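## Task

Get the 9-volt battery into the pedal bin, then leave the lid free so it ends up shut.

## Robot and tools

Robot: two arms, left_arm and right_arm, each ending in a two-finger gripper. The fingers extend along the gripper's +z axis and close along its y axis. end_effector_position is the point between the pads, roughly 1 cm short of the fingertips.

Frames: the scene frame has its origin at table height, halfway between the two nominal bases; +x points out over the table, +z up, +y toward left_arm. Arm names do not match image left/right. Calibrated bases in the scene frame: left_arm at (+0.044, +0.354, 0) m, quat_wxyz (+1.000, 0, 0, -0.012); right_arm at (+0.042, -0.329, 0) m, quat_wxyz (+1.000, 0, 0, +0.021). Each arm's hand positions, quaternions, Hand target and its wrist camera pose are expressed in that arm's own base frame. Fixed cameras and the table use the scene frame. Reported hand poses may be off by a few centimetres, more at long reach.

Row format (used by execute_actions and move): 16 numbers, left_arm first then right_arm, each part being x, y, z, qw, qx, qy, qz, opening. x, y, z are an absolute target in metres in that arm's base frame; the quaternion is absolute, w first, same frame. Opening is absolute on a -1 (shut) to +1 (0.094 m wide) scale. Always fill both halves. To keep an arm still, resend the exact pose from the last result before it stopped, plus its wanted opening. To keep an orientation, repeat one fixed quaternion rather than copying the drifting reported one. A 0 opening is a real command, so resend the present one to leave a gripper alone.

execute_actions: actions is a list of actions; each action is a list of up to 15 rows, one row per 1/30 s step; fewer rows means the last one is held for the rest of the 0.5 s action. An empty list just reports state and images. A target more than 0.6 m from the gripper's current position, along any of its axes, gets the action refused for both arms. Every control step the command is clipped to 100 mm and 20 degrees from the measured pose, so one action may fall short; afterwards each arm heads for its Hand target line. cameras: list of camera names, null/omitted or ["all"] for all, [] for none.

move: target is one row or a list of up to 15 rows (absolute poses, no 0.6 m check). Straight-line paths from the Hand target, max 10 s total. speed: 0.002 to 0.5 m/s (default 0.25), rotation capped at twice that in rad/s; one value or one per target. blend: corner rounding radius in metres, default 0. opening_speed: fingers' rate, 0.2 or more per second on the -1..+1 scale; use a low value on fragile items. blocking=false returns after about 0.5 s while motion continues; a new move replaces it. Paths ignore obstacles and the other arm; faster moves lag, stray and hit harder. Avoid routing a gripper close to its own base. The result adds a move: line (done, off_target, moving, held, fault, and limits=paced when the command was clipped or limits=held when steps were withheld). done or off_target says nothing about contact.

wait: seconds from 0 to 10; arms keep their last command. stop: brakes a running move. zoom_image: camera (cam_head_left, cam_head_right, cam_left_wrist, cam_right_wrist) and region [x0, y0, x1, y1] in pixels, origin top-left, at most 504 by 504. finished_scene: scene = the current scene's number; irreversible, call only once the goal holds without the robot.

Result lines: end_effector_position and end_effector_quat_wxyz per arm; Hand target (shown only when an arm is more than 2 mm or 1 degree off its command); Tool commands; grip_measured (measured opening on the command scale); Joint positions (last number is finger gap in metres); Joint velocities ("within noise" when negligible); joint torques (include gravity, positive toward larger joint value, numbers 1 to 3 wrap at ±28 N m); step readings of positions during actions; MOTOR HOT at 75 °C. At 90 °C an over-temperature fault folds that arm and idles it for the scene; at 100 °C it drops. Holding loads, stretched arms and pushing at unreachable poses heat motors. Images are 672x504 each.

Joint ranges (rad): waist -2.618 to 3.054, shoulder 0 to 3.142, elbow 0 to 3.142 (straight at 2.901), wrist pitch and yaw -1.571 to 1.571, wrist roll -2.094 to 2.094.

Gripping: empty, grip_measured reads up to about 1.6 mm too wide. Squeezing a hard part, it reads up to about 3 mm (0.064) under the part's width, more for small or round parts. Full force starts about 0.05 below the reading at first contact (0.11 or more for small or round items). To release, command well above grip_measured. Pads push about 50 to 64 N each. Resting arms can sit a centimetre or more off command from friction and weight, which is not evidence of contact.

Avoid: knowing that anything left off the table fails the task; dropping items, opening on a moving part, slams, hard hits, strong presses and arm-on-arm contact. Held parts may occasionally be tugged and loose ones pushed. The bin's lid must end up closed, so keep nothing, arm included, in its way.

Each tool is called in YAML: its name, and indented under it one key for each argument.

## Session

execute_actions:
  actions: []

Scene clock: 0.00 s.
left_arm: end_effector_position=(+0.3825, +0.0022, +0.1424) grip_measured=+1.000 end_effector_quat_wxyz=(+0.680, -0.017, +0.733, +0.016) | right_arm: end_effector_position=(+0.3770, -0.0132, +0.1415) grip_measured=+1.000 end_effector_quat_wxyz=(+0.681, +0.045, +0.730, -0.051)
Joint positions: left_arm=[-0.034 1.548 0.237 1.235 -0.08 -0.006 0.094] | right_arm=[0.049 1.551 0.218 1.263 0.185 0 0.094]
Joint velocities: within noise
Joint torques (N m): no reading
Motor temperatures (°C): left_arm=[22 25 24 21 23 21 22] | right_arm=[21 22 25 21 19 22 23]
Heat: left arm: 25 °C; right arm: 25 °C.
Hand target: left_arm +0.3835, +0.0022, +0.1457; +0.683, -0.017, +0.730, +0.016 | right_arm +0.3783, -0.0132, +0.1469; +0.686, +0.046, +0.724, -0.050
Tool commands: left_gripper/opening=+1.0 right_gripper/opening=+1.0
camera_calibration:
cam_left_wrist: T_world_to_cam=[[0.0471504, -0.998309, 0.034005, -0.023513], [-0.379531, -0.0493944, -0.92386, 0.313278], [0.923977, 0.0306544, -0.381218, -0.1933], [0, 0, 0, 1]] pos_world=[0.298612, -0.00207361, 0.216535]
cam_right_wrist: T_world_to_cam=[[-0.172729, -0.984572, 0.0279806, 0.0425526], [-0.361301, 0.0369064, -0.931719, 0.306273], [0.916311, -0.171044, -0.362102, -0.190335], [0, 0, 0, 1]] pos_world=[0.292413, -0.00196305, 0.215249]

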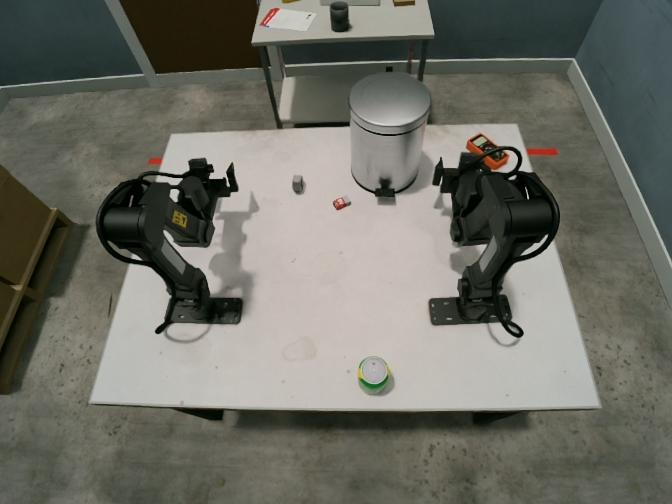

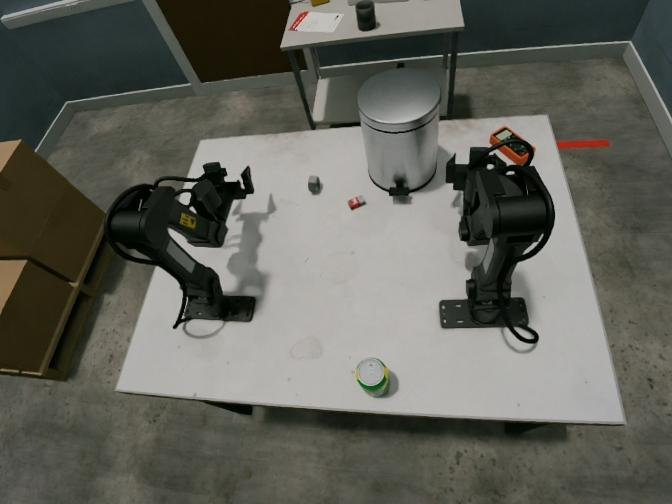

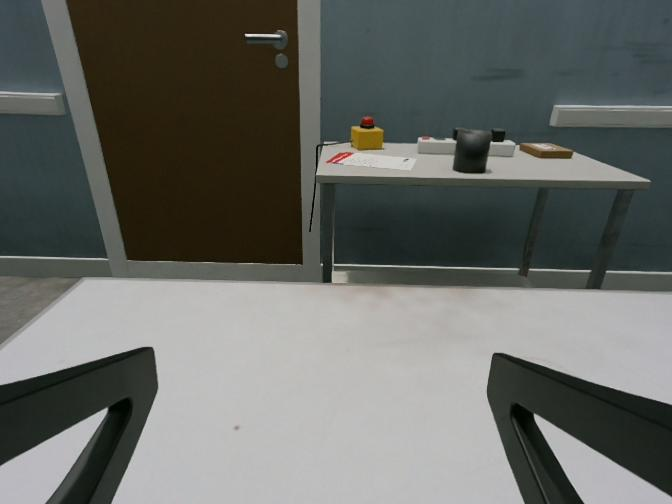

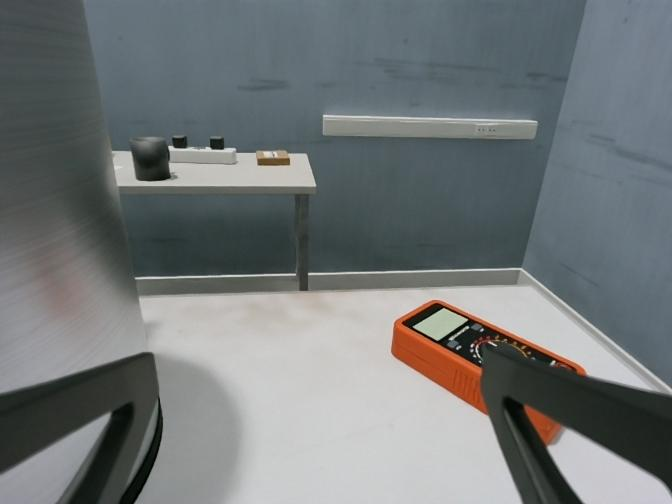

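zoom_image:
  camera: "cam_head_left"
  region: [270, 150, 430, 250]

Scaled by 3.150.

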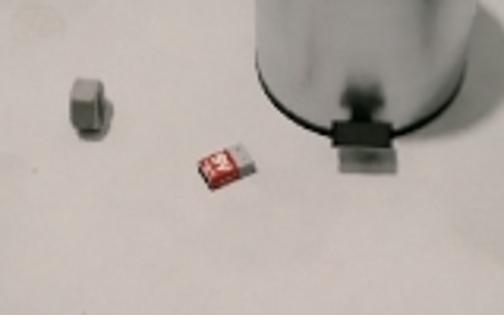

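move:
  target:
    - [0.3825,0.002,0.16,0.68,-0.017,0.733,0.016,1,0.25,0.08,0.2,0.25,-0.25,0.933,0.067,1]
    - [0.3825,0.002,0.16,0.68,-0.017,0.733,0.016,-1,0.31,0.285,0.13,0.25,-0.25,0.933,0.067,1]
  blend: [0.04,0]

Scene clock: 33.67 s.
left_arm: end_effector_position=(+0.3781, +0.0023, +0.1479) grip_measured=-0.996 end_effector_quat_wxyz=(+0.670, -0.016, +0.742, +0.016) | right_arm: end_effector_position=(+0.3010, +0.2790, +0.1208) grip_measured=+1.000 end_effector_quat_wxyz=(+0.233, -0.256, +0.936, +0.063)
Joint positions: left_arm=[-0.034 1.448 0.242 1.105 -0.08 -0.006 0] | right_arm=[0.799 1.679 1.279 -0.698 0.124 0.234 0.094]
Joint torques (N m): left_arm=[-0.17 -6.15 6.43 1.81 -0.01 0.01] | right_arm=[0.03 -7.12 7.84 1.21 0.17 0.07]
Hand target: left_arm +0.3822, +0.0020, +0.1600; +0.680, -0.017, +0.733, +0.016 | right_arm +0.3097, +0.2847, +0.1302; +0.250, -0.250, +0.933, +0.067
Off the commanded pose: left_arm 0.013 m, 2 deg | right_arm 0.014 m, 2 deg.
move: off_target (left_arm, right_arm); target 2's new opening was sent with left_arm's hand 0.013 m and 2 deg from that target
camera_calibration:
cam_left_wrist: T_world_to_cam=[[0.0480045, -0.998338, 0.031884, -0.0233474], [-0.403352, -0.0485777, -0.913754, 0.324155], [0.913785, 0.0310038, -0.405014, -0.179762], [0, 0, 0, 1]]
cam_right_wrist: T_world_to_cam=[[0.502683, -0.863418, 0.0426644, 0.0788276], [-0.845618, -0.501371, -0.183187, 0.454284], [0.179557, 0.056007, -0.982152, 0.155073], [0, 0, 0, 1]]

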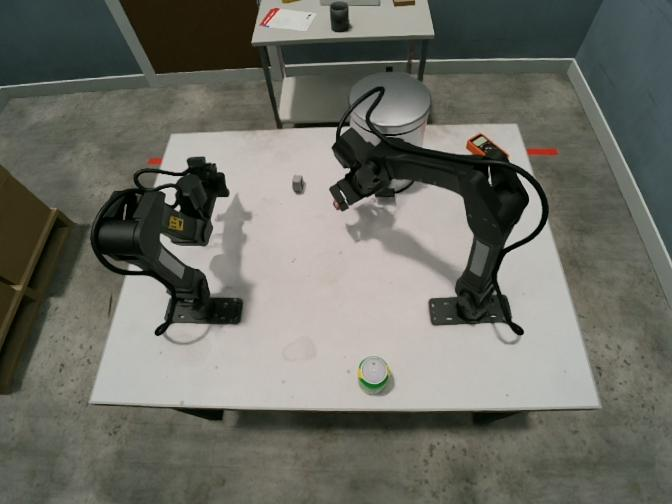

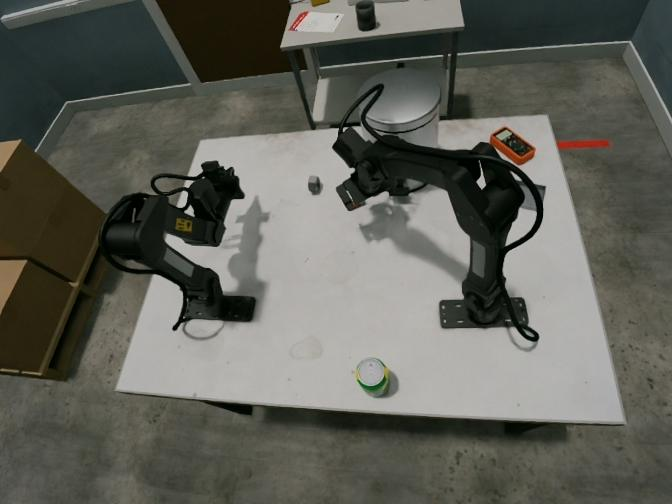

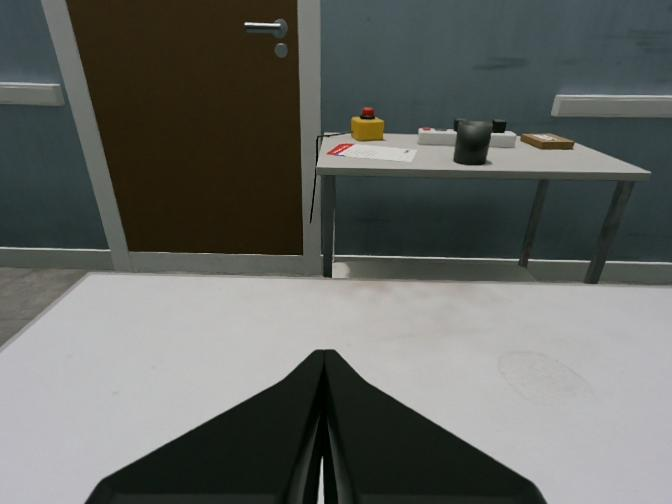

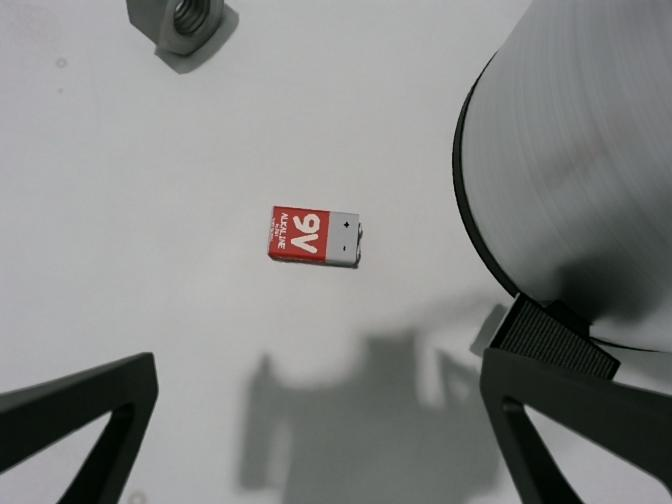

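move:
  target:
    - [0.3825,0.002,0.16,0.68,-0.017,0.733,0.016,-1,0.355,0.312,0.06,0.2527,-0.209,0.943,0.056,1]
  cameras: ["cam_right_wrist"]

Scene clock: 57.60 s.
left_arm: end_effector_position=(+0.3781, +0.0023, +0.1478) grip_measured=-0.996 end_effector_quat_wxyz=(+0.670, -0.016, +0.742, +0.016) | right_arm: end_effector_position=(+0.3442, +0.3076, +0.0527) grip_measured=+1.000 end_effector_quat_wxyz=(+0.236, -0.218, +0.945, +0.053)
Joint positions: left_arm=[-0.034 1.448 0.242 1.104 -0.08 -0.006 0] | right_arm=[0.788 1.941 1.328 -0.493 0.158 0.297 0.094]
Joint torques (N m): left_arm=[-0.2 -6.12 6.46 1.81 -0.02 0.02] | right_arm=[-0.32 -9.05 7.32 1.24 0.21 0.05]
Motor temperatures (°C): left_arm=[22 25 27 27 23 21 22] | right_arm=[21 25 26 24 19 22 23]
Hand target: left_arm +0.3822, +0.0020, +0.1599; +0.680, -0.017, +0.733, +0.016 | right_arm +0.3547, +0.3117, +0.0603; +0.253, -0.209, +0.943, +0.056
Off the commanded pose: left_arm 0.013 m, 2 deg | right_arm 0.014 m, 2 deg.
move: off_target (left_arm, right_arm)
camera_calibration:
cam_right_wrist: T_world_to_cam=[[0.43003, -0.901756, 0.0437093, 0.121444], [-0.883481, -0.430293, -0.185225, 0.483989], [0.185836, 0.0410361, -0.981724, 0.0813249], [0, 0, 0, 1]]
Images, in order: cam_right_wrist.

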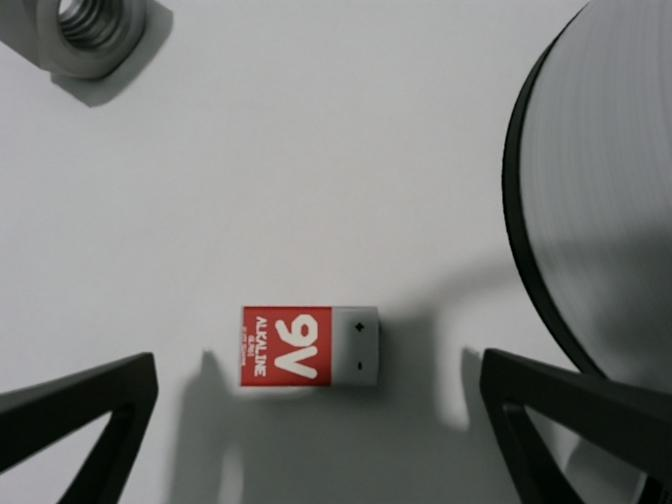

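move:
  target:
    - [0.3825,0.002,0.16,0.68,-0.017,0.733,0.016,-1,0.347,0.312,0.026,0.2527,-0.209,0.943,0.056,1]
  cameras: ["cam_right_wrist"]
  speed: 0.12

Scene clock: 66.97 s.
left_arm: end_effector_position=(+0.3781, +0.0023, +0.1478) grip_measured=-0.996 end_effector_quat_wxyz=(+0.670, -0.016, +0.742, +0.016) | right_arm: end_effector_position=(+0.3463, +0.3111, +0.0300) grip_measured=+1.000 end_effector_quat_wxyz=(+0.250, -0.211, +0.943, +0.060)
Joint positions: left_arm=[-0.034 1.448 0.242 1.104 -0.08 -0.006 0] | right_arm=[0.793 1.974 1.261 -0.363 0.165 0.311 0.094]
Joint torques (N m): left_arm=[-0.16 -6.13 6.48 1.81 -0.01 0.01] | right_arm=[0.43 -8.94 4.94 1.27 0.2 0.07]
Hand target: left_arm +0.3822, +0.0020, +0.1599; +0.680, -0.017, +0.733, +0.016 | right_arm +0.3468, +0.3119, +0.0259; +0.252, -0.209, +0.943, +0.056
Off the commanded pose: left_arm 0.013 m, 2 deg | right_arm 0.004 m, 1 deg.
move: off_target (left_arm)
camera_calibration:
cam_right_wrist: T_world_to_cam=[[0.420053, -0.906892, 0.0332075, 0.130123], [-0.883269, -0.416963, -0.214424, 0.479814], [0.208306, 0.0607385, -0.976176, 0.0443475], [0, 0, 0, 1]]
Images, in order: cam_right_wrist.

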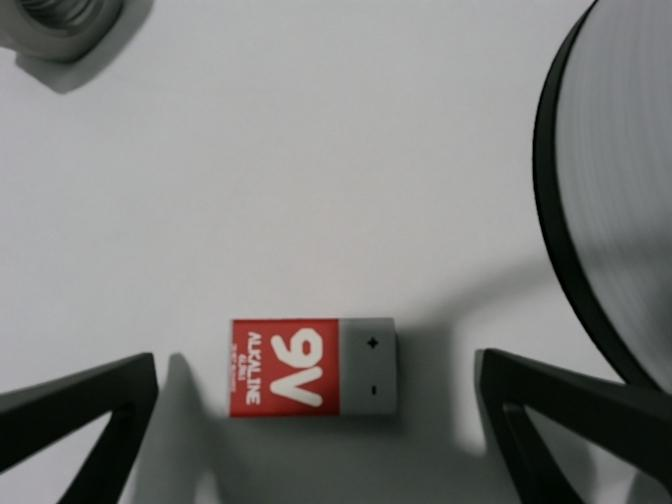

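move:
  target:
    - [0.3825,0.002,0.16,0.68,-0.017,0.733,0.016,-1,0.341,0.310,0.011,0.2527,-0.209,0.943,0.056,1]
  cameras: ["cam_right_wrist"]
  speed: 0.1

Scene clock: 73.80 s.
left_arm: end_effector_position=(+0.3781, +0.0023, +0.1478) grip_measured=-0.996 end_effector_quat_wxyz=(+0.670, -0.016, +0.742, +0.016) | right_arm: end_effector_position=(+0.3432, +0.3110, +0.0214) grip_measured=+1.000 end_effector_quat_wxyz=(+0.258, -0.210, +0.941, +0.062)
Joint positions: left_arm=[-0.034 1.448 0.242 1.104 -0.08 -0.006 0] | right_arm=[0.8 1.974 1.213 -0.299 0.173 0.317 0.094]
Joint torques (N m): left_arm=[-0.18 -6.13 6.48 1.81 -0.01 0] | right_arm=[0.4 -8.13 4.48 1.28 0.16 0.1]
Hand target: left_arm +0.3822, +0.0020, +0.1600; +0.680, -0.017, +0.733, +0.016 | right_arm +0.3409, +0.3097, +0.0111; +0.253, -0.209, +0.943, +0.056
Off the commanded pose: left_arm 0.013 m, 2 deg | right_arm 0.011 m, 1 deg.
move: off_target (left_arm, right_arm)
camera_calibration:
cam_right_wrist: T_world_to_cam=[[0.418214, -0.90782, 0.030995, 0.132577], [-0.880577, -0.413565, -0.231403, 0.47361], [0.222891, 0.0694826, -0.972364, 0.028839], [0, 0, 0, 1]]
Images, in order: cam_right_wrist.

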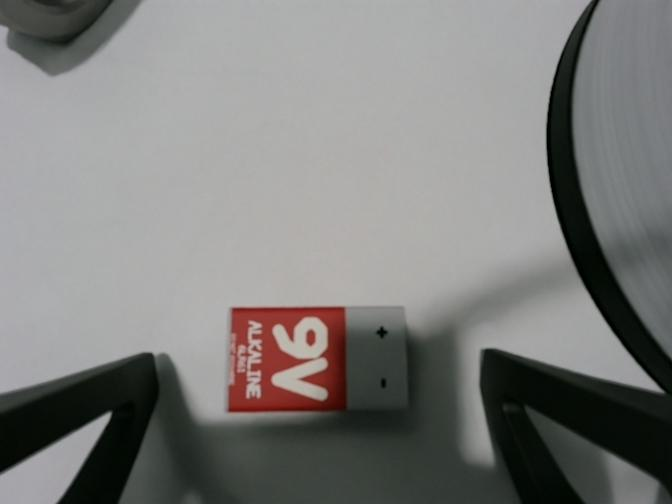

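move:
  target:
    - [0.3825,0.002,0.16,0.68,-0.017,0.733,0.016,-1,0.340,0.309,0.004,0.2527,-0.209,0.943,0.056,1]
  cameras: ["cam_right_wrist"]
  speed: 0.1

Scene clock: 79.10 s.
left_arm: end_effector_position=(+0.3781, +0.0023, +0.1478) grip_measured=-0.996 end_effector_quat_wxyz=(+0.670, -0.016, +0.742, +0.016) | right_arm: end_effector_position=(+0.3464, +0.3118, +0.0212) grip_measured=+1.000 end_effector_quat_wxyz=(+0.269, -0.207, +0.939, +0.064)
Joint positions: left_arm=[-0.034 1.448 0.242 1.104 -0.08 -0.006 0] | right_arm=[0.8 1.974 1.198 -0.263 0.183 0.317 0.094]
Joint torques (N m): left_arm=[-0.17 -6.12 6.45 1.81 -0.01 0.01] | right_arm=[0.42 -7.53 4.08 1.18 0.07 0.08]
Hand target: left_arm +0.3822, +0.0020, +0.1600; +0.680, -0.017, +0.733, +0.016 | right_arm +0.3397, +0.3085, +0.0044; +0.253, -0.209, +0.943, +0.056
Off the commanded pose: left_arm 0.013 m, 2 deg | right_arm 0.019 m, 2 deg.
move: off_target (left_arm, right_arm)
camera_calibration:
cam_right_wrist: T_world_to_cam=[[0.413054, -0.910179, 0.0309754, 0.134463], [-0.877362, -0.40682, -0.254429, 0.473913], [0.244178, 0.0779165, -0.966595, 0.0177857], [0, 0, 0, 1]]
Images, in order: cam_right_wrist.

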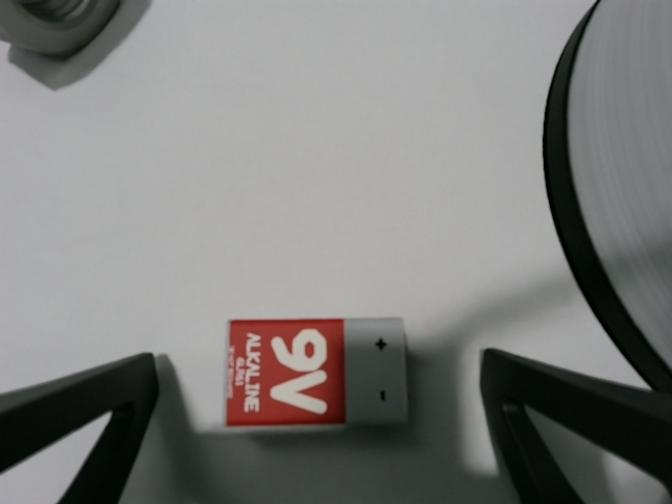

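move:
  target:
    - [0.3825,0.002,0.16,0.68,-0.017,0.733,0.016,-1,0.335,0.306,0.014,0.2527,-0.209,0.943,0.056,1]
    - [0.3825,0.002,0.16,0.68,-0.017,0.733,0.016,-1,0.335,0.306,0.014,0.2527,-0.209,0.943,0.056,-0.15]
  cameras: ["cam_right_wrist"]
  speed: 0.1
  opening_speed: 0.6

Scene clock: 89.20 s.
left_arm: end_effector_position=(+0.3781, +0.0023, +0.1478) grip_measured=-0.996 end_effector_quat_wxyz=(+0.670, -0.016, +0.742, +0.016) | right_arm: end_effector_position=(+0.3458, +0.3119, +0.0209) grip_measured=-0.018 end_effector_quat_wxyz=(+0.269, -0.206, +0.939, +0.063)
Joint positions: left_arm=[-0.034 1.448 0.242 1.104 -0.08 -0.006 0] | right_arm=[0.803 1.974 1.196 -0.261 0.187 0.32 0.046]
Joint torques (N m): left_arm=[-0.18 -6.13 6.5 1.8 -0.01 0.02] | right_arm=[0.55 -10.18 3.62 0.92 0.05 0.07]
Hand target: left_arm +0.3822, +0.0020, +0.1600; +0.680, -0.017, +0.733, +0.016 | right_arm +0.3353, +0.3060, +0.0140; +0.253, -0.209, +0.943, +0.056
Off the commanded pose: left_arm 0.013 m, 2 deg | right_arm 0.014 m, 2 deg.
move: off_target (left_arm, right_arm); target 2's new opening was sent with right_arm's hand 0.014 m and 2 deg from that target
camera_calibration:
cam_right_wrist: T_world_to_cam=[[0.41087, -0.911131, 0.0320413, 0.13582], [-0.878048, -0.404922, -0.255088, 0.473038], [0.245393, 0.0766744, -0.966387, 0.0175227], [0, 0, 0, 1]]
Images, in order: cam_right_wrist.

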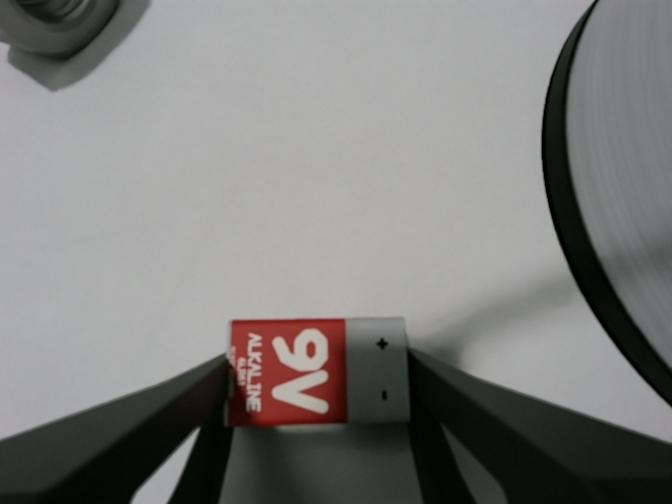

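move:
  target:
    - [0.3825,0.002,0.16,0.68,-0.017,0.733,0.016,-1,0.335,0.306,0.13,0.2527,-0.209,0.943,0.056,-0.15]
    - [0.36,-0.05,0.16,0.5,0.1,0.86,-0.05,-1,0.24,0.11,0.36,0.2961,-0.1656,0.9392,0.0522,-0.15]
    - [0.33,-0.43,0.13,0.341,0.4194,0.8232,-0.1737,-1,0.22,0.08,0.38,0.2961,-0.1656,0.9392,0.0522,-0.15]
  blend: [0.03,0.03,0]

Scene clock: 113.20 s.
left_arm: end_effector_position=(+0.3270, -0.4259, +0.1293) grip_measured=-0.996 end_effector_quat_wxyz=(+0.342, +0.415, +0.825, -0.173) | right_arm: end_effector_position=(+0.2236, +0.0813, +0.3785) grip_measured=-0.019 end_effector_quat_wxyz=(+0.341, -0.161, +0.924, +0.058)
Joint positions: left_arm=[-0.913 1.942 1.462 -0.303 0.015 0.013 0] | right_arm=[0.348 1.206 1.896 -1.554 0.005 0.001 0.046]
Joint torques (N m): left_arm=[0.13 -9.58 8.88 1.41 0.09 0.11] | right_arm=[-0.39 -2.47 3.47 1.37 -0.1 -0.05]
Hand target: left_arm +0.3299, -0.4299, +0.1301; +0.341, +0.419, +0.823, -0.174 | right_arm +0.2202, +0.0802, +0.3794; +0.344, -0.163, +0.923, +0.060
Off the commanded pose: left_arm 0.005 m, 1 deg | right_arm 0.004 m, 6 deg.
joint sent to its limit (right arm) — joint 4 (wrist pitch), lower limit. The joint targets are off in orientation, not in position.
move: off_target (right_arm)
camera_calibration:
cam_left_wrist: T_world_to_cam=[[-0.789104, -0.613656, 0.0272094, -0.00969601], [-0.556594, 0.695586, -0.454271, 0.573392], [0.25984, -0.373612, -0.890448, -0.0230069], [0, 0, 0, 1]]
cam_right_wrist: T_world_to_cam=[[0.322263, -0.945762, 0.0410053, -0.0162599], [-0.86505, -0.311801, -0.393026, 0.405282], [0.384495, 0.091186, -0.918613, 0.36042], [0, 0, 0, 1]]

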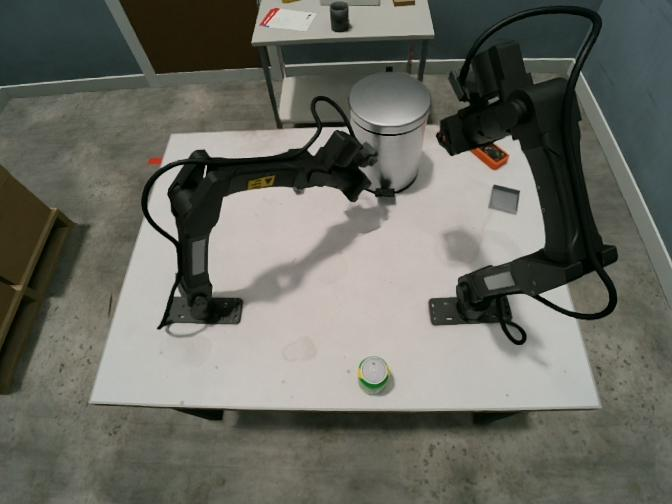

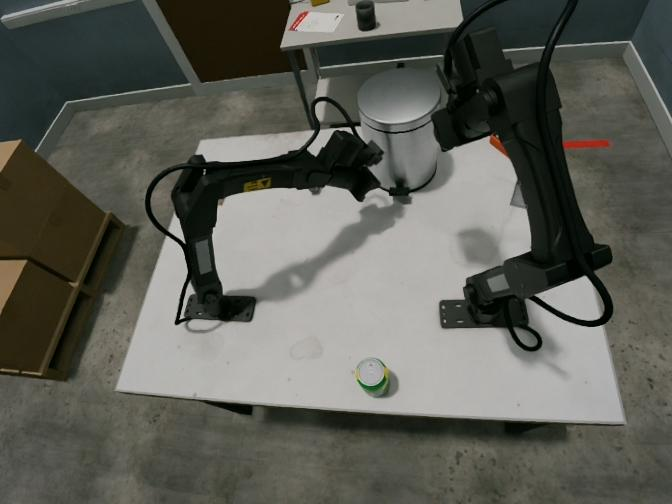

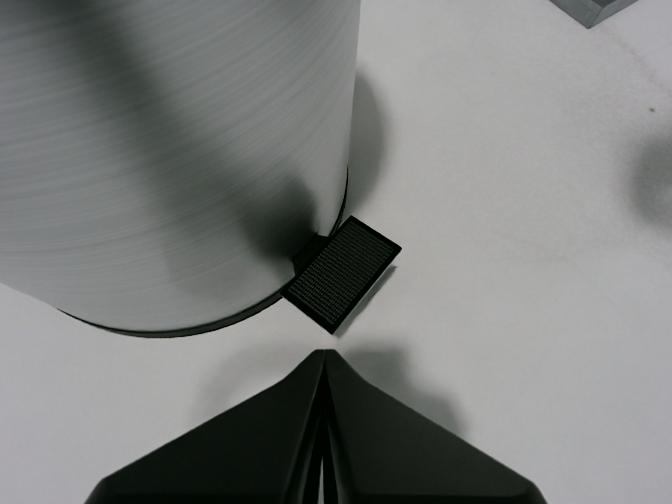

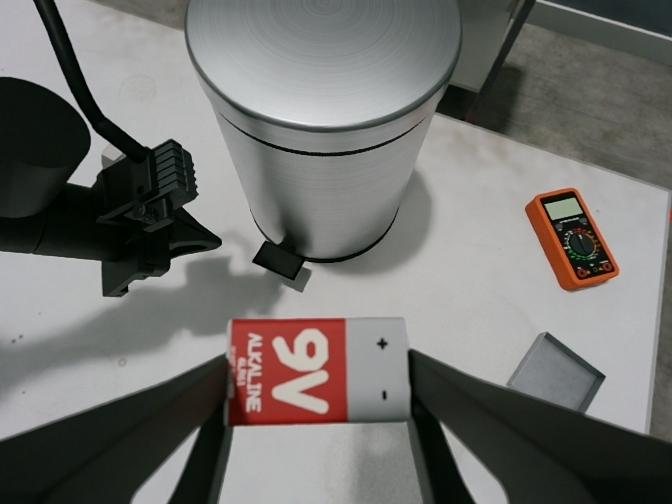

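move:
  target:
    - [0.357,-0.486,0.07,0.341,0.4194,0.8232,-0.1737,-1,0.22,0.08,0.38,0.3412,-0.161,0.924,0.058,-0.15]
    - [0.359,-0.488,0.018,0.341,0.4194,0.8232,-0.1737,-1,0.22,0.08,0.38,0.3412,-0.161,0.924,0.058,-0.15]
  speed: 0.1

Scene clock: 124.20 s.
left_arm: end_effector_position=(+0.3635, -0.4997, +0.0707) grip_measured=-0.996 end_effector_quat_wxyz=(+0.386, +0.418, +0.799, -0.195) | right_arm: end_effector_position=(+0.2234, +0.0812, +0.3783) grip_measured=-0.019 end_effector_quat_wxyz=(+0.341, -0.161, +0.924, +0.058)
Joint positions: left_arm=[-0.942 2.271 1.648 -0.052 0.006 0.02 0] | right_arm=[0.348 1.206 1.896 -1.555 0.005 0.001 0.046]
Joint torques (N m): left_arm=[0.32 -8.47 4.44 1.43 -0.01 -0.15] | right_arm=[0.03 -2.58 3.52 1.37 -0.02 0.01]
Hand target: left_arm +0.3572, -0.4857, +0.0201; +0.341, +0.419, +0.823, -0.173 | right_arm +0.2201, +0.0801, +0.3797; +0.345, -0.161, +0.923, +0.059
Off the commanded pose: left_arm 0.054 m, 6 deg | right_arm 0.004 m, 0 deg.
joint sent to its limit (right arm) — joint 4 (wrist pitch), lower limit. The joint targets still meet the commanded pose.
move: off_target (left_arm)
camera_calibration:
cam_left_wrist: T_world_to_cam=[[-0.806779, -0.590643, 0.0157559, -0.00581451], [-0.501251, 0.670069, -0.547499, 0.592202], [0.312819, -0.449608, -0.836658, -0.173358], [0, 0, 0, 1]]
cam_right_wrist: T_world_to_cam=[[0.322578, -0.945643, 0.0412749, -0.0164387], [-0.865349, -0.312297, -0.391972, 0.404719], [0.383556, 0.0907245, -0.919051, 0.360748], [0, 0, 0, 1]]

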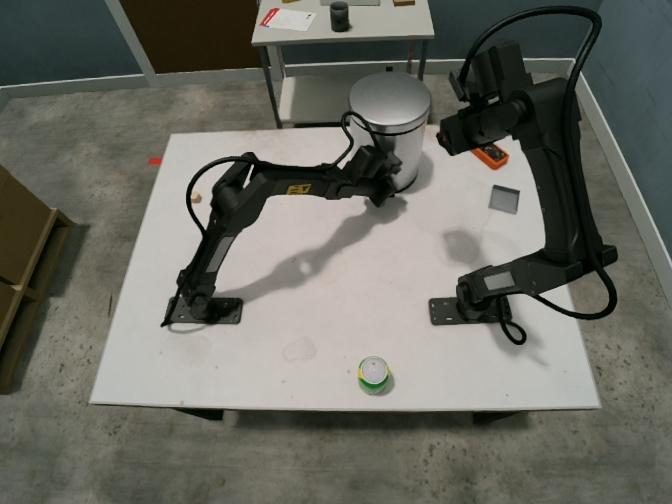

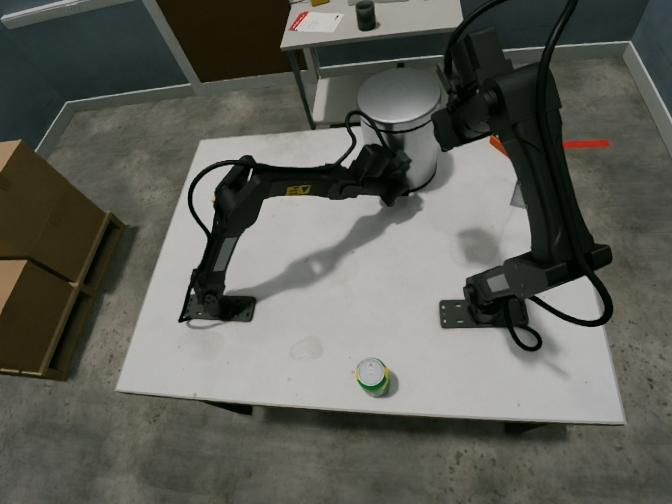

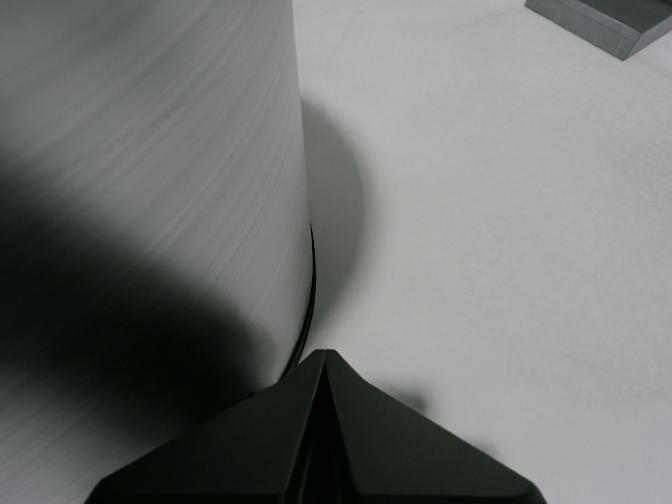

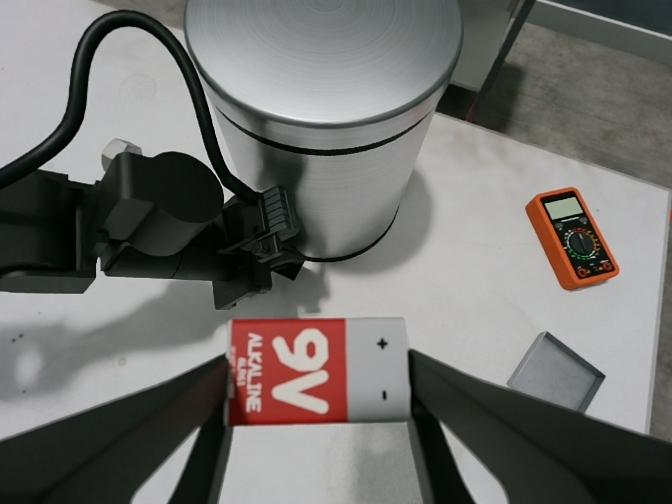

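move:
  target:
    - [0.335,-0.45,0.12,0.341,0.4194,0.8232,-0.1737,-1,0.22,0.08,0.38,0.3412,-0.161,0.924,0.058,-0.15]
    - [0.325,-0.48,0.11,0.3391,0.1226,0.9316,-0.0446,-1,0.22,0.08,0.38,0.3412,-0.161,0.924,0.058,-0.15]
  speed: [0.1,0.2]
  blend: [0.02,0]

Scene clock: 138.87 s.
left_arm: end_effector_position=(+0.3233, -0.4787, +0.1138) grip_measured=-0.996 end_effector_quat_wxyz=(+0.336, +0.127, +0.932, -0.054) | right_arm: end_effector_position=(+0.2233, +0.0812, +0.3782) grip_measured=-0.019 end_effector_quat_wxyz=(+0.341, -0.161, +0.924, +0.058)
Joint positions: left_arm=[-1.125 2.363 2.155 -0.851 -0.493 -0.722 0] | right_arm=[0.348 1.206 1.896 -1.556 0.005 0.001 0.046]
Joint torques (N m): left_arm=[-0.39 -12.16 8.59 1 -0.41 -0.08] | right_arm=[0.02 -2.55 3.52 1.37 -0.01 0.03]
Hand target: left_arm +0.3249, -0.4799, +0.1100; +0.340, +0.123, +0.931, -0.045 | right_arm +0.2201, +0.0801, +0.3797; +0.345, -0.161, +0.923, +0.059
Off the commanded pose: left_arm 0.004 m, 1 deg | right_arm 0.004 m, 0 deg.
joint sent to its limit (right arm) — joint 4 (wrist pitch), lower limit. The joint targets still meet the commanded pose.
move: done
camera_calibration:
cam_left_wrist: T_world_to_cam=[[-0.248391, -0.967931, 0.0375585, -0.390089], [-0.903547, 0.217544, -0.369157, 0.474713], [0.349149, -0.125631, -0.928608, 0.0385612], [0, 0, 0, 1]]
cam_right_wrist: T_world_to_cam=[[0.322593, -0.945637, 0.0412822, -0.0164441], [-0.865489, -0.312348, -0.391621, 0.404531], [0.383226, 0.0906049, -0.9192, 0.36086], [0, 0, 0, 1]]

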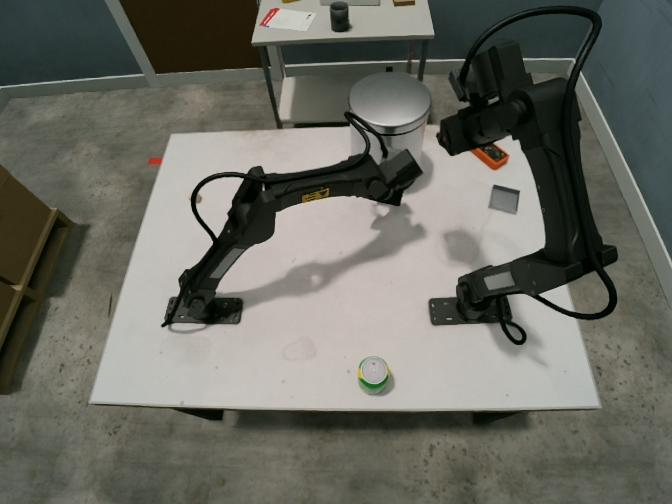

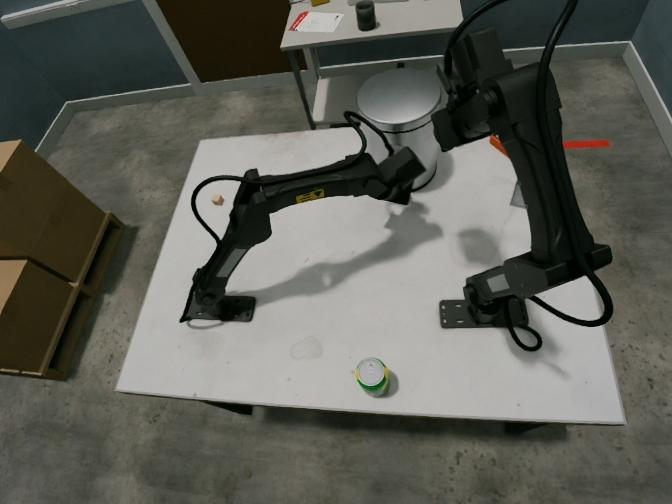

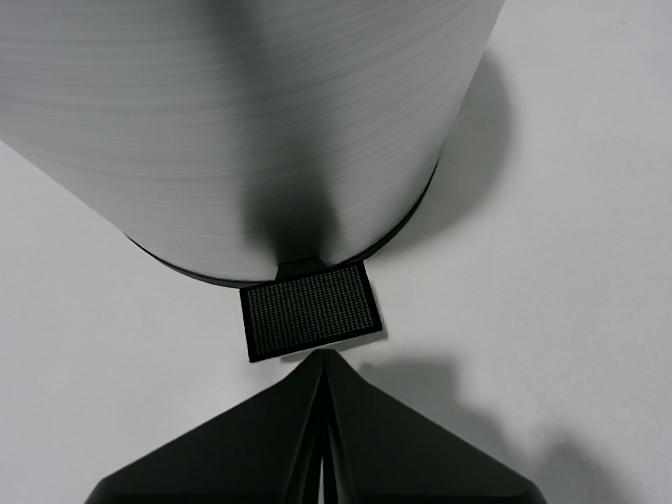

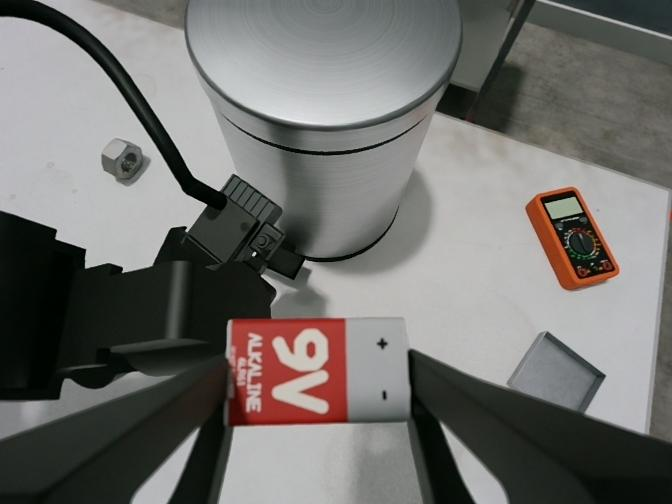

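move:
  target:
    - [0.354,-0.481,0.07,0.3391,0.1226,0.9316,-0.0446,-1,0.22,0.08,0.38,0.3412,-0.161,0.924,0.058,-0.15]
    - [0.357,-0.481,0.02,0.3391,0.1226,0.9316,-0.0446,-1,0.22,0.08,0.38,0.3412,-0.161,0.924,0.058,-0.15]
  speed: 0.1

Scene clock: 149.80 s.
left_arm: end_effector_position=(+0.3557, -0.4848, +0.0616) grip_measured=-0.996 end_effector_quat_wxyz=(+0.361, +0.112, +0.924, -0.062) | right_arm: end_effector_position=(+0.2233, +0.0812, +0.3782) grip_measured=-0.019 end_effector_quat_wxyz=(+0.341, -0.161, +0.924, +0.058)
Joint positions: left_arm=[-1.084 2.442 2.052 -0.603 -0.508 -0.689 0] | right_arm=[0.348 1.206 1.896 -1.556 0.005 0.001 0.046]
Joint torques (N m): left_arm=[0.91 -10.03 4.14 1.53 -0.03 0.1] | right_arm=[0.03 -2.55 3.56 1.37 -0.01 0.02]
Hand target: left_arm +0.3554, -0.4787, +0.0212; +0.339, +0.122, +0.932, -0.045 | right_arm +0.2201, +0.0801, +0.3797; +0.345, -0.161, +0.923, +0.059
Off the commanded pose: left_arm 0.042 m, 4 deg | right_arm 0.004 m, 0 deg.
joint read past its limit (right arm) — joint 4 (wrist pitch), lower limit.
joint sent to its limit (right arm) — joint 4 (wrist pitch), lower limit. The joint targets still meet the commanded pose.
move: off_target (left_arm)
camera_calibration:
cam_left_wrist: T_world_to_cam=[[-0.227747, -0.972002, 0.0578307, -0.396604], [-0.889561, 0.183541, -0.418322, 0.467572], [0.395995, -0.146715, -0.906456, -0.05021], [0, 0, 0, 1]]
cam_right_wrist: T_world_to_cam=[[0.322593, -0.945637, 0.0412822, -0.0164441], [-0.865489, -0.312348, -0.391621, 0.404531], [0.383226, 0.0906049, -0.9192, 0.36086], [0, 0, 0, 1]]

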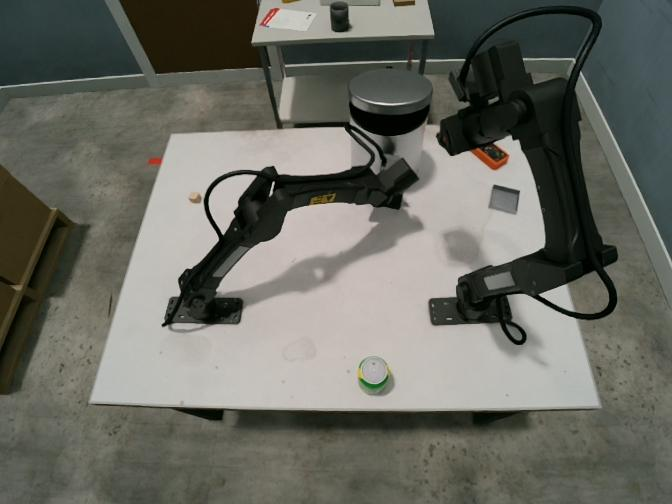

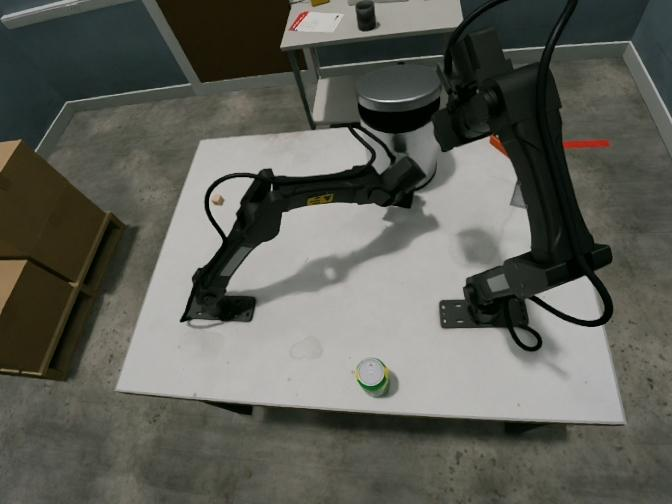

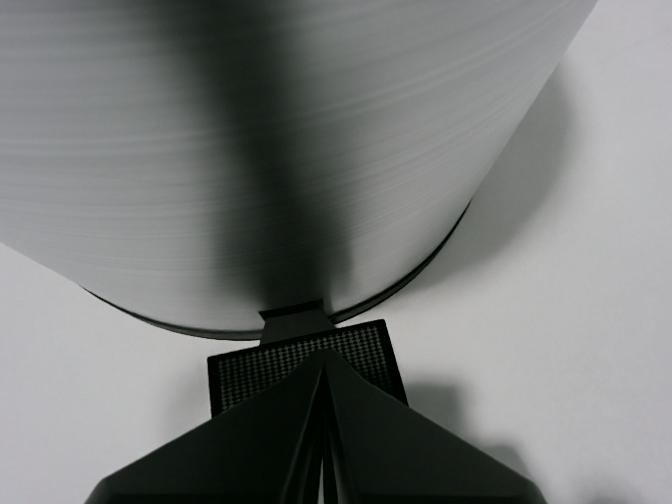

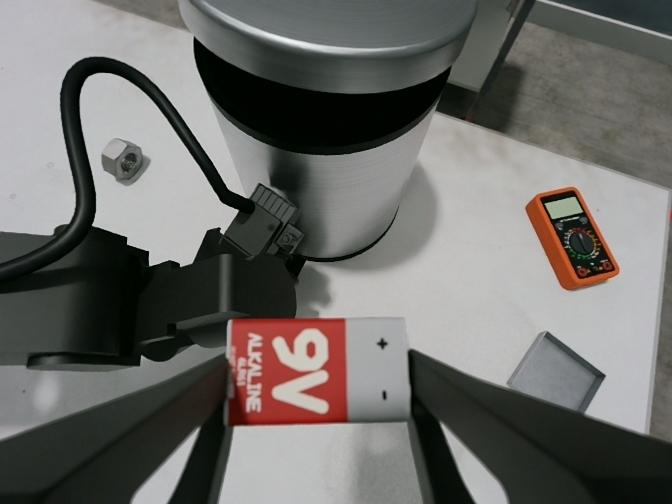

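move:
  target:
    - [0.355,-0.481,-0.025,0.3391,0.1226,0.9316,-0.0446,-1,0.22,0.08,0.38,0.3412,-0.161,0.924,0.058,-0.15]
  speed: 0.1

Scene clock: 153.57 s.
left_arm: end_effector_position=(+0.3580, -0.4883, +0.0386) grip_measured=-0.996 end_effector_quat_wxyz=(+0.381, +0.104, +0.916, -0.069) | right_arm: end_effector_position=(+0.2232, +0.0812, +0.3782) grip_measured=-0.019 end_effector_quat_wxyz=(+0.340, -0.161, +0.925, +0.058)
Joint positions: left_arm=[-1.091 2.46 1.963 -0.455 -0.537 -0.689 0] | right_arm=[0.348 1.206 1.896 -1.556 0.005 0.001 0.046]
Joint torques (N m): left_arm=[1.1 -7.79 3.66 1.46 0.21 0.03] | right_arm=[0.05 -2.51 3.52 1.37 -0.02 0.01]
Hand target: left_arm +0.3517, -0.4763, -0.0218; +0.339, +0.121, +0.932, -0.045 | right_arm +0.2201, +0.0801, +0.3797; +0.344, -0.161, +0.923, +0.059
Off the commanded pose: left_arm 0.064 m, 6 deg | right_arm 0.004 m, 0 deg.
joint read past its limit (right arm) — joint 4 (wrist pitch), lower limit.
joint sent to its limit (right arm) — joint 4 (wrist pitch), lower limit. The joint targets still meet the commanded pose.
move: off_target (left_arm)
camera_calibration:
cam_left_wrist: T_world_to_cam=[[-0.22121, -0.972559, 0.072081, -0.401304], [-0.873592, 0.164761, -0.45792, 0.447283], [0.433478, -0.164266, -0.886066, -0.0953318], [0, 0, 0, 1]]
cam_right_wrist: T_world_to_cam=[[0.322608, -0.945632, 0.0412895, -0.0164494], [-0.86563, -0.312399, -0.39127, 0.404343], [0.382896, 0.0904853, -0.919349, 0.360972], [0, 0, 0, 1]]

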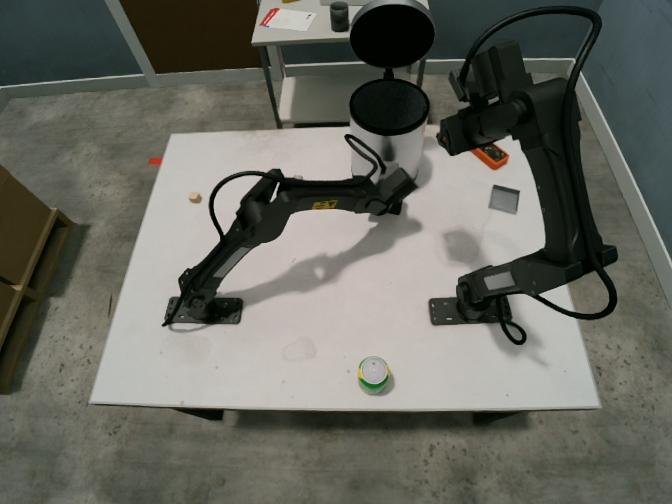

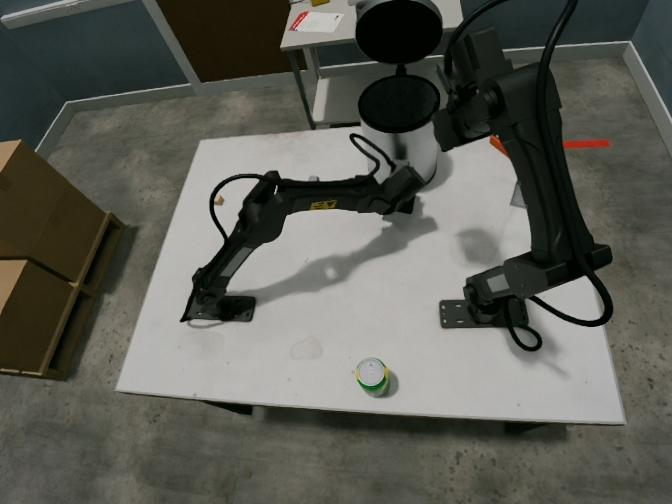

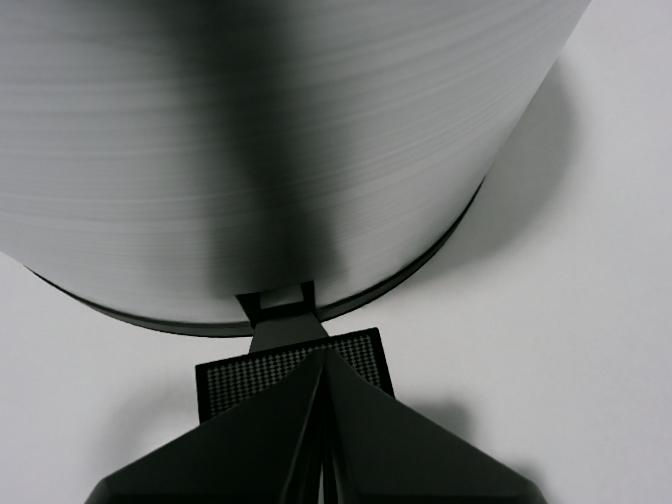

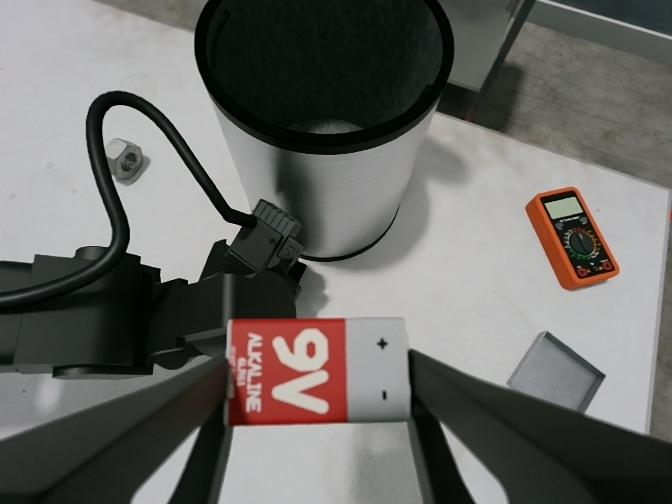

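move:
  target:
    - [0.355,-0.481,-0.025,0.3391,0.1226,0.9316,-0.0446,-1,0.42,0.148,0.37,0.2961,-0.1656,0.9392,0.0522,-0.15]
    - [0.355,-0.481,-0.025,0.3391,0.1226,0.9316,-0.0446,-1,0.452,0.16,0.275,0.2961,-0.1656,0.9392,0.0522,-0.15]
  speed: 0.25
  blend: [0.03,0]

Scene clock: 164.10 s.
left_arm: end_effector_position=(+0.3578, -0.4881, +0.0378) grip_measured=-0.996 end_effector_quat_wxyz=(+0.387, +0.103, +0.914, -0.066) | right_arm: end_effector_position=(+0.4512, +0.1607, +0.2585) grip_measured=-0.019 end_effector_quat_wxyz=(+0.272, -0.167, +0.947, +0.046)
Joint positions: left_arm=[-1.095 2.46 1.953 -0.44 -0.553 -0.689 0] | right_arm=[0.339 1.951 2.142 -1.202 -0.002 -0.009 0.046]
Joint torques (N m): left_arm=[1.46 -7.8 4.42 1.32 0.35 0.03] | right_arm=[-0.24 -11.89 5.39 1.4 -0.08 -0.02]
Hand target: left_arm +0.3515, -0.4763, -0.0218; +0.339, +0.121, +0.932, -0.045 | right_arm +0.4517, +0.1600, +0.2749; +0.296, -0.166, +0.939, +0.052
Off the commanded pose: left_arm 0.063 m, 7 deg | right_arm 0.017 m, 3 deg.
move: off_target (left_arm, right_arm)
camera_calibration:
cam_left_wrist: T_world_to_cam=[[-0.217377, -0.973758, 0.0674043, -0.402888], [-0.868176, 0.161322, -0.469303, 0.44351], [0.446113, -0.160535, -0.880461, -0.0987602], [0, 0, 0, 1]]
cam_right_wrist: T_world_to_cam=[[0.330914, -0.942695, 0.0426777, -0.0144238], [-0.908998, -0.330578, -0.253853, 0.566681], [0.253415, 0.0452098, -0.966301, 0.234272], [0, 0, 0, 1]]

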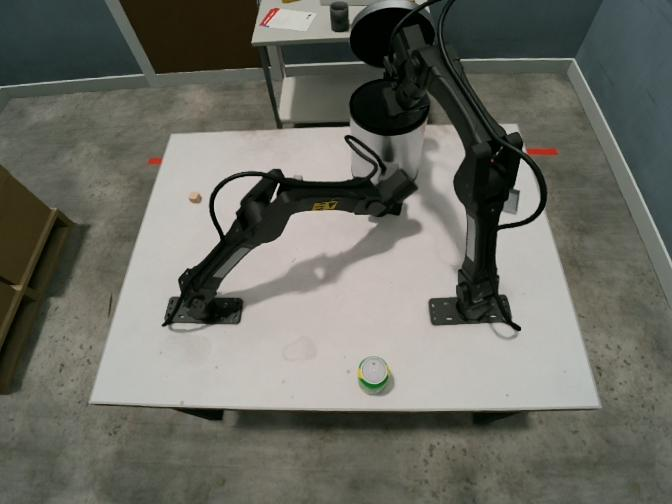

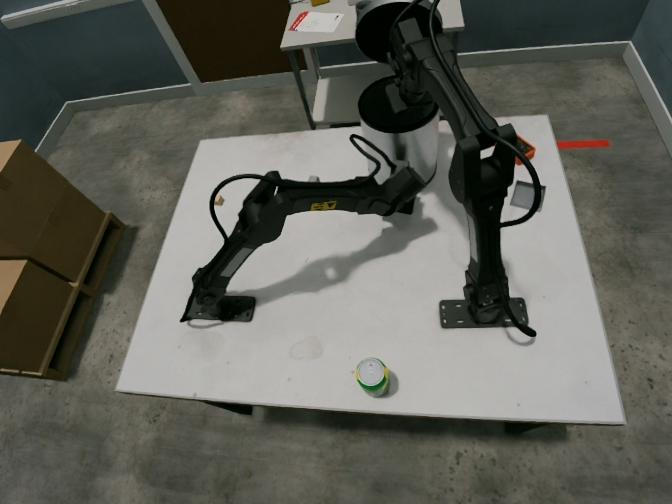

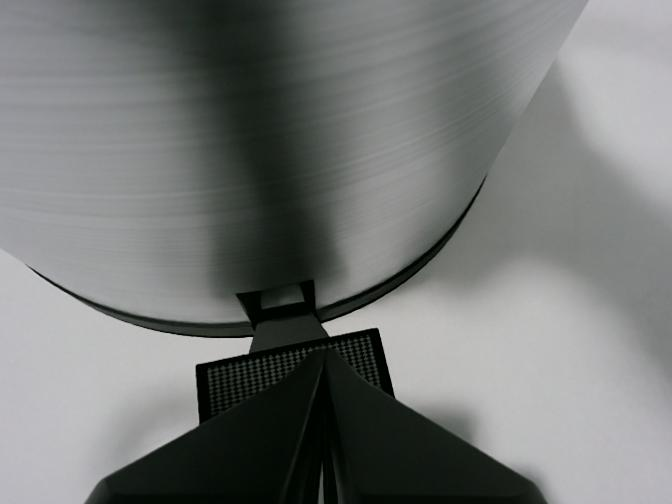

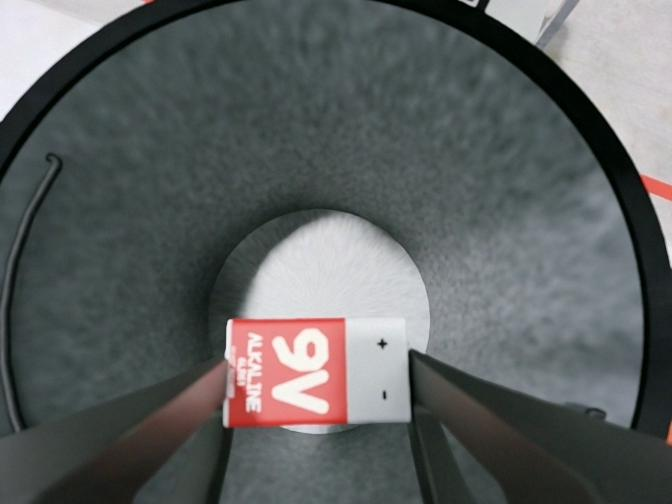

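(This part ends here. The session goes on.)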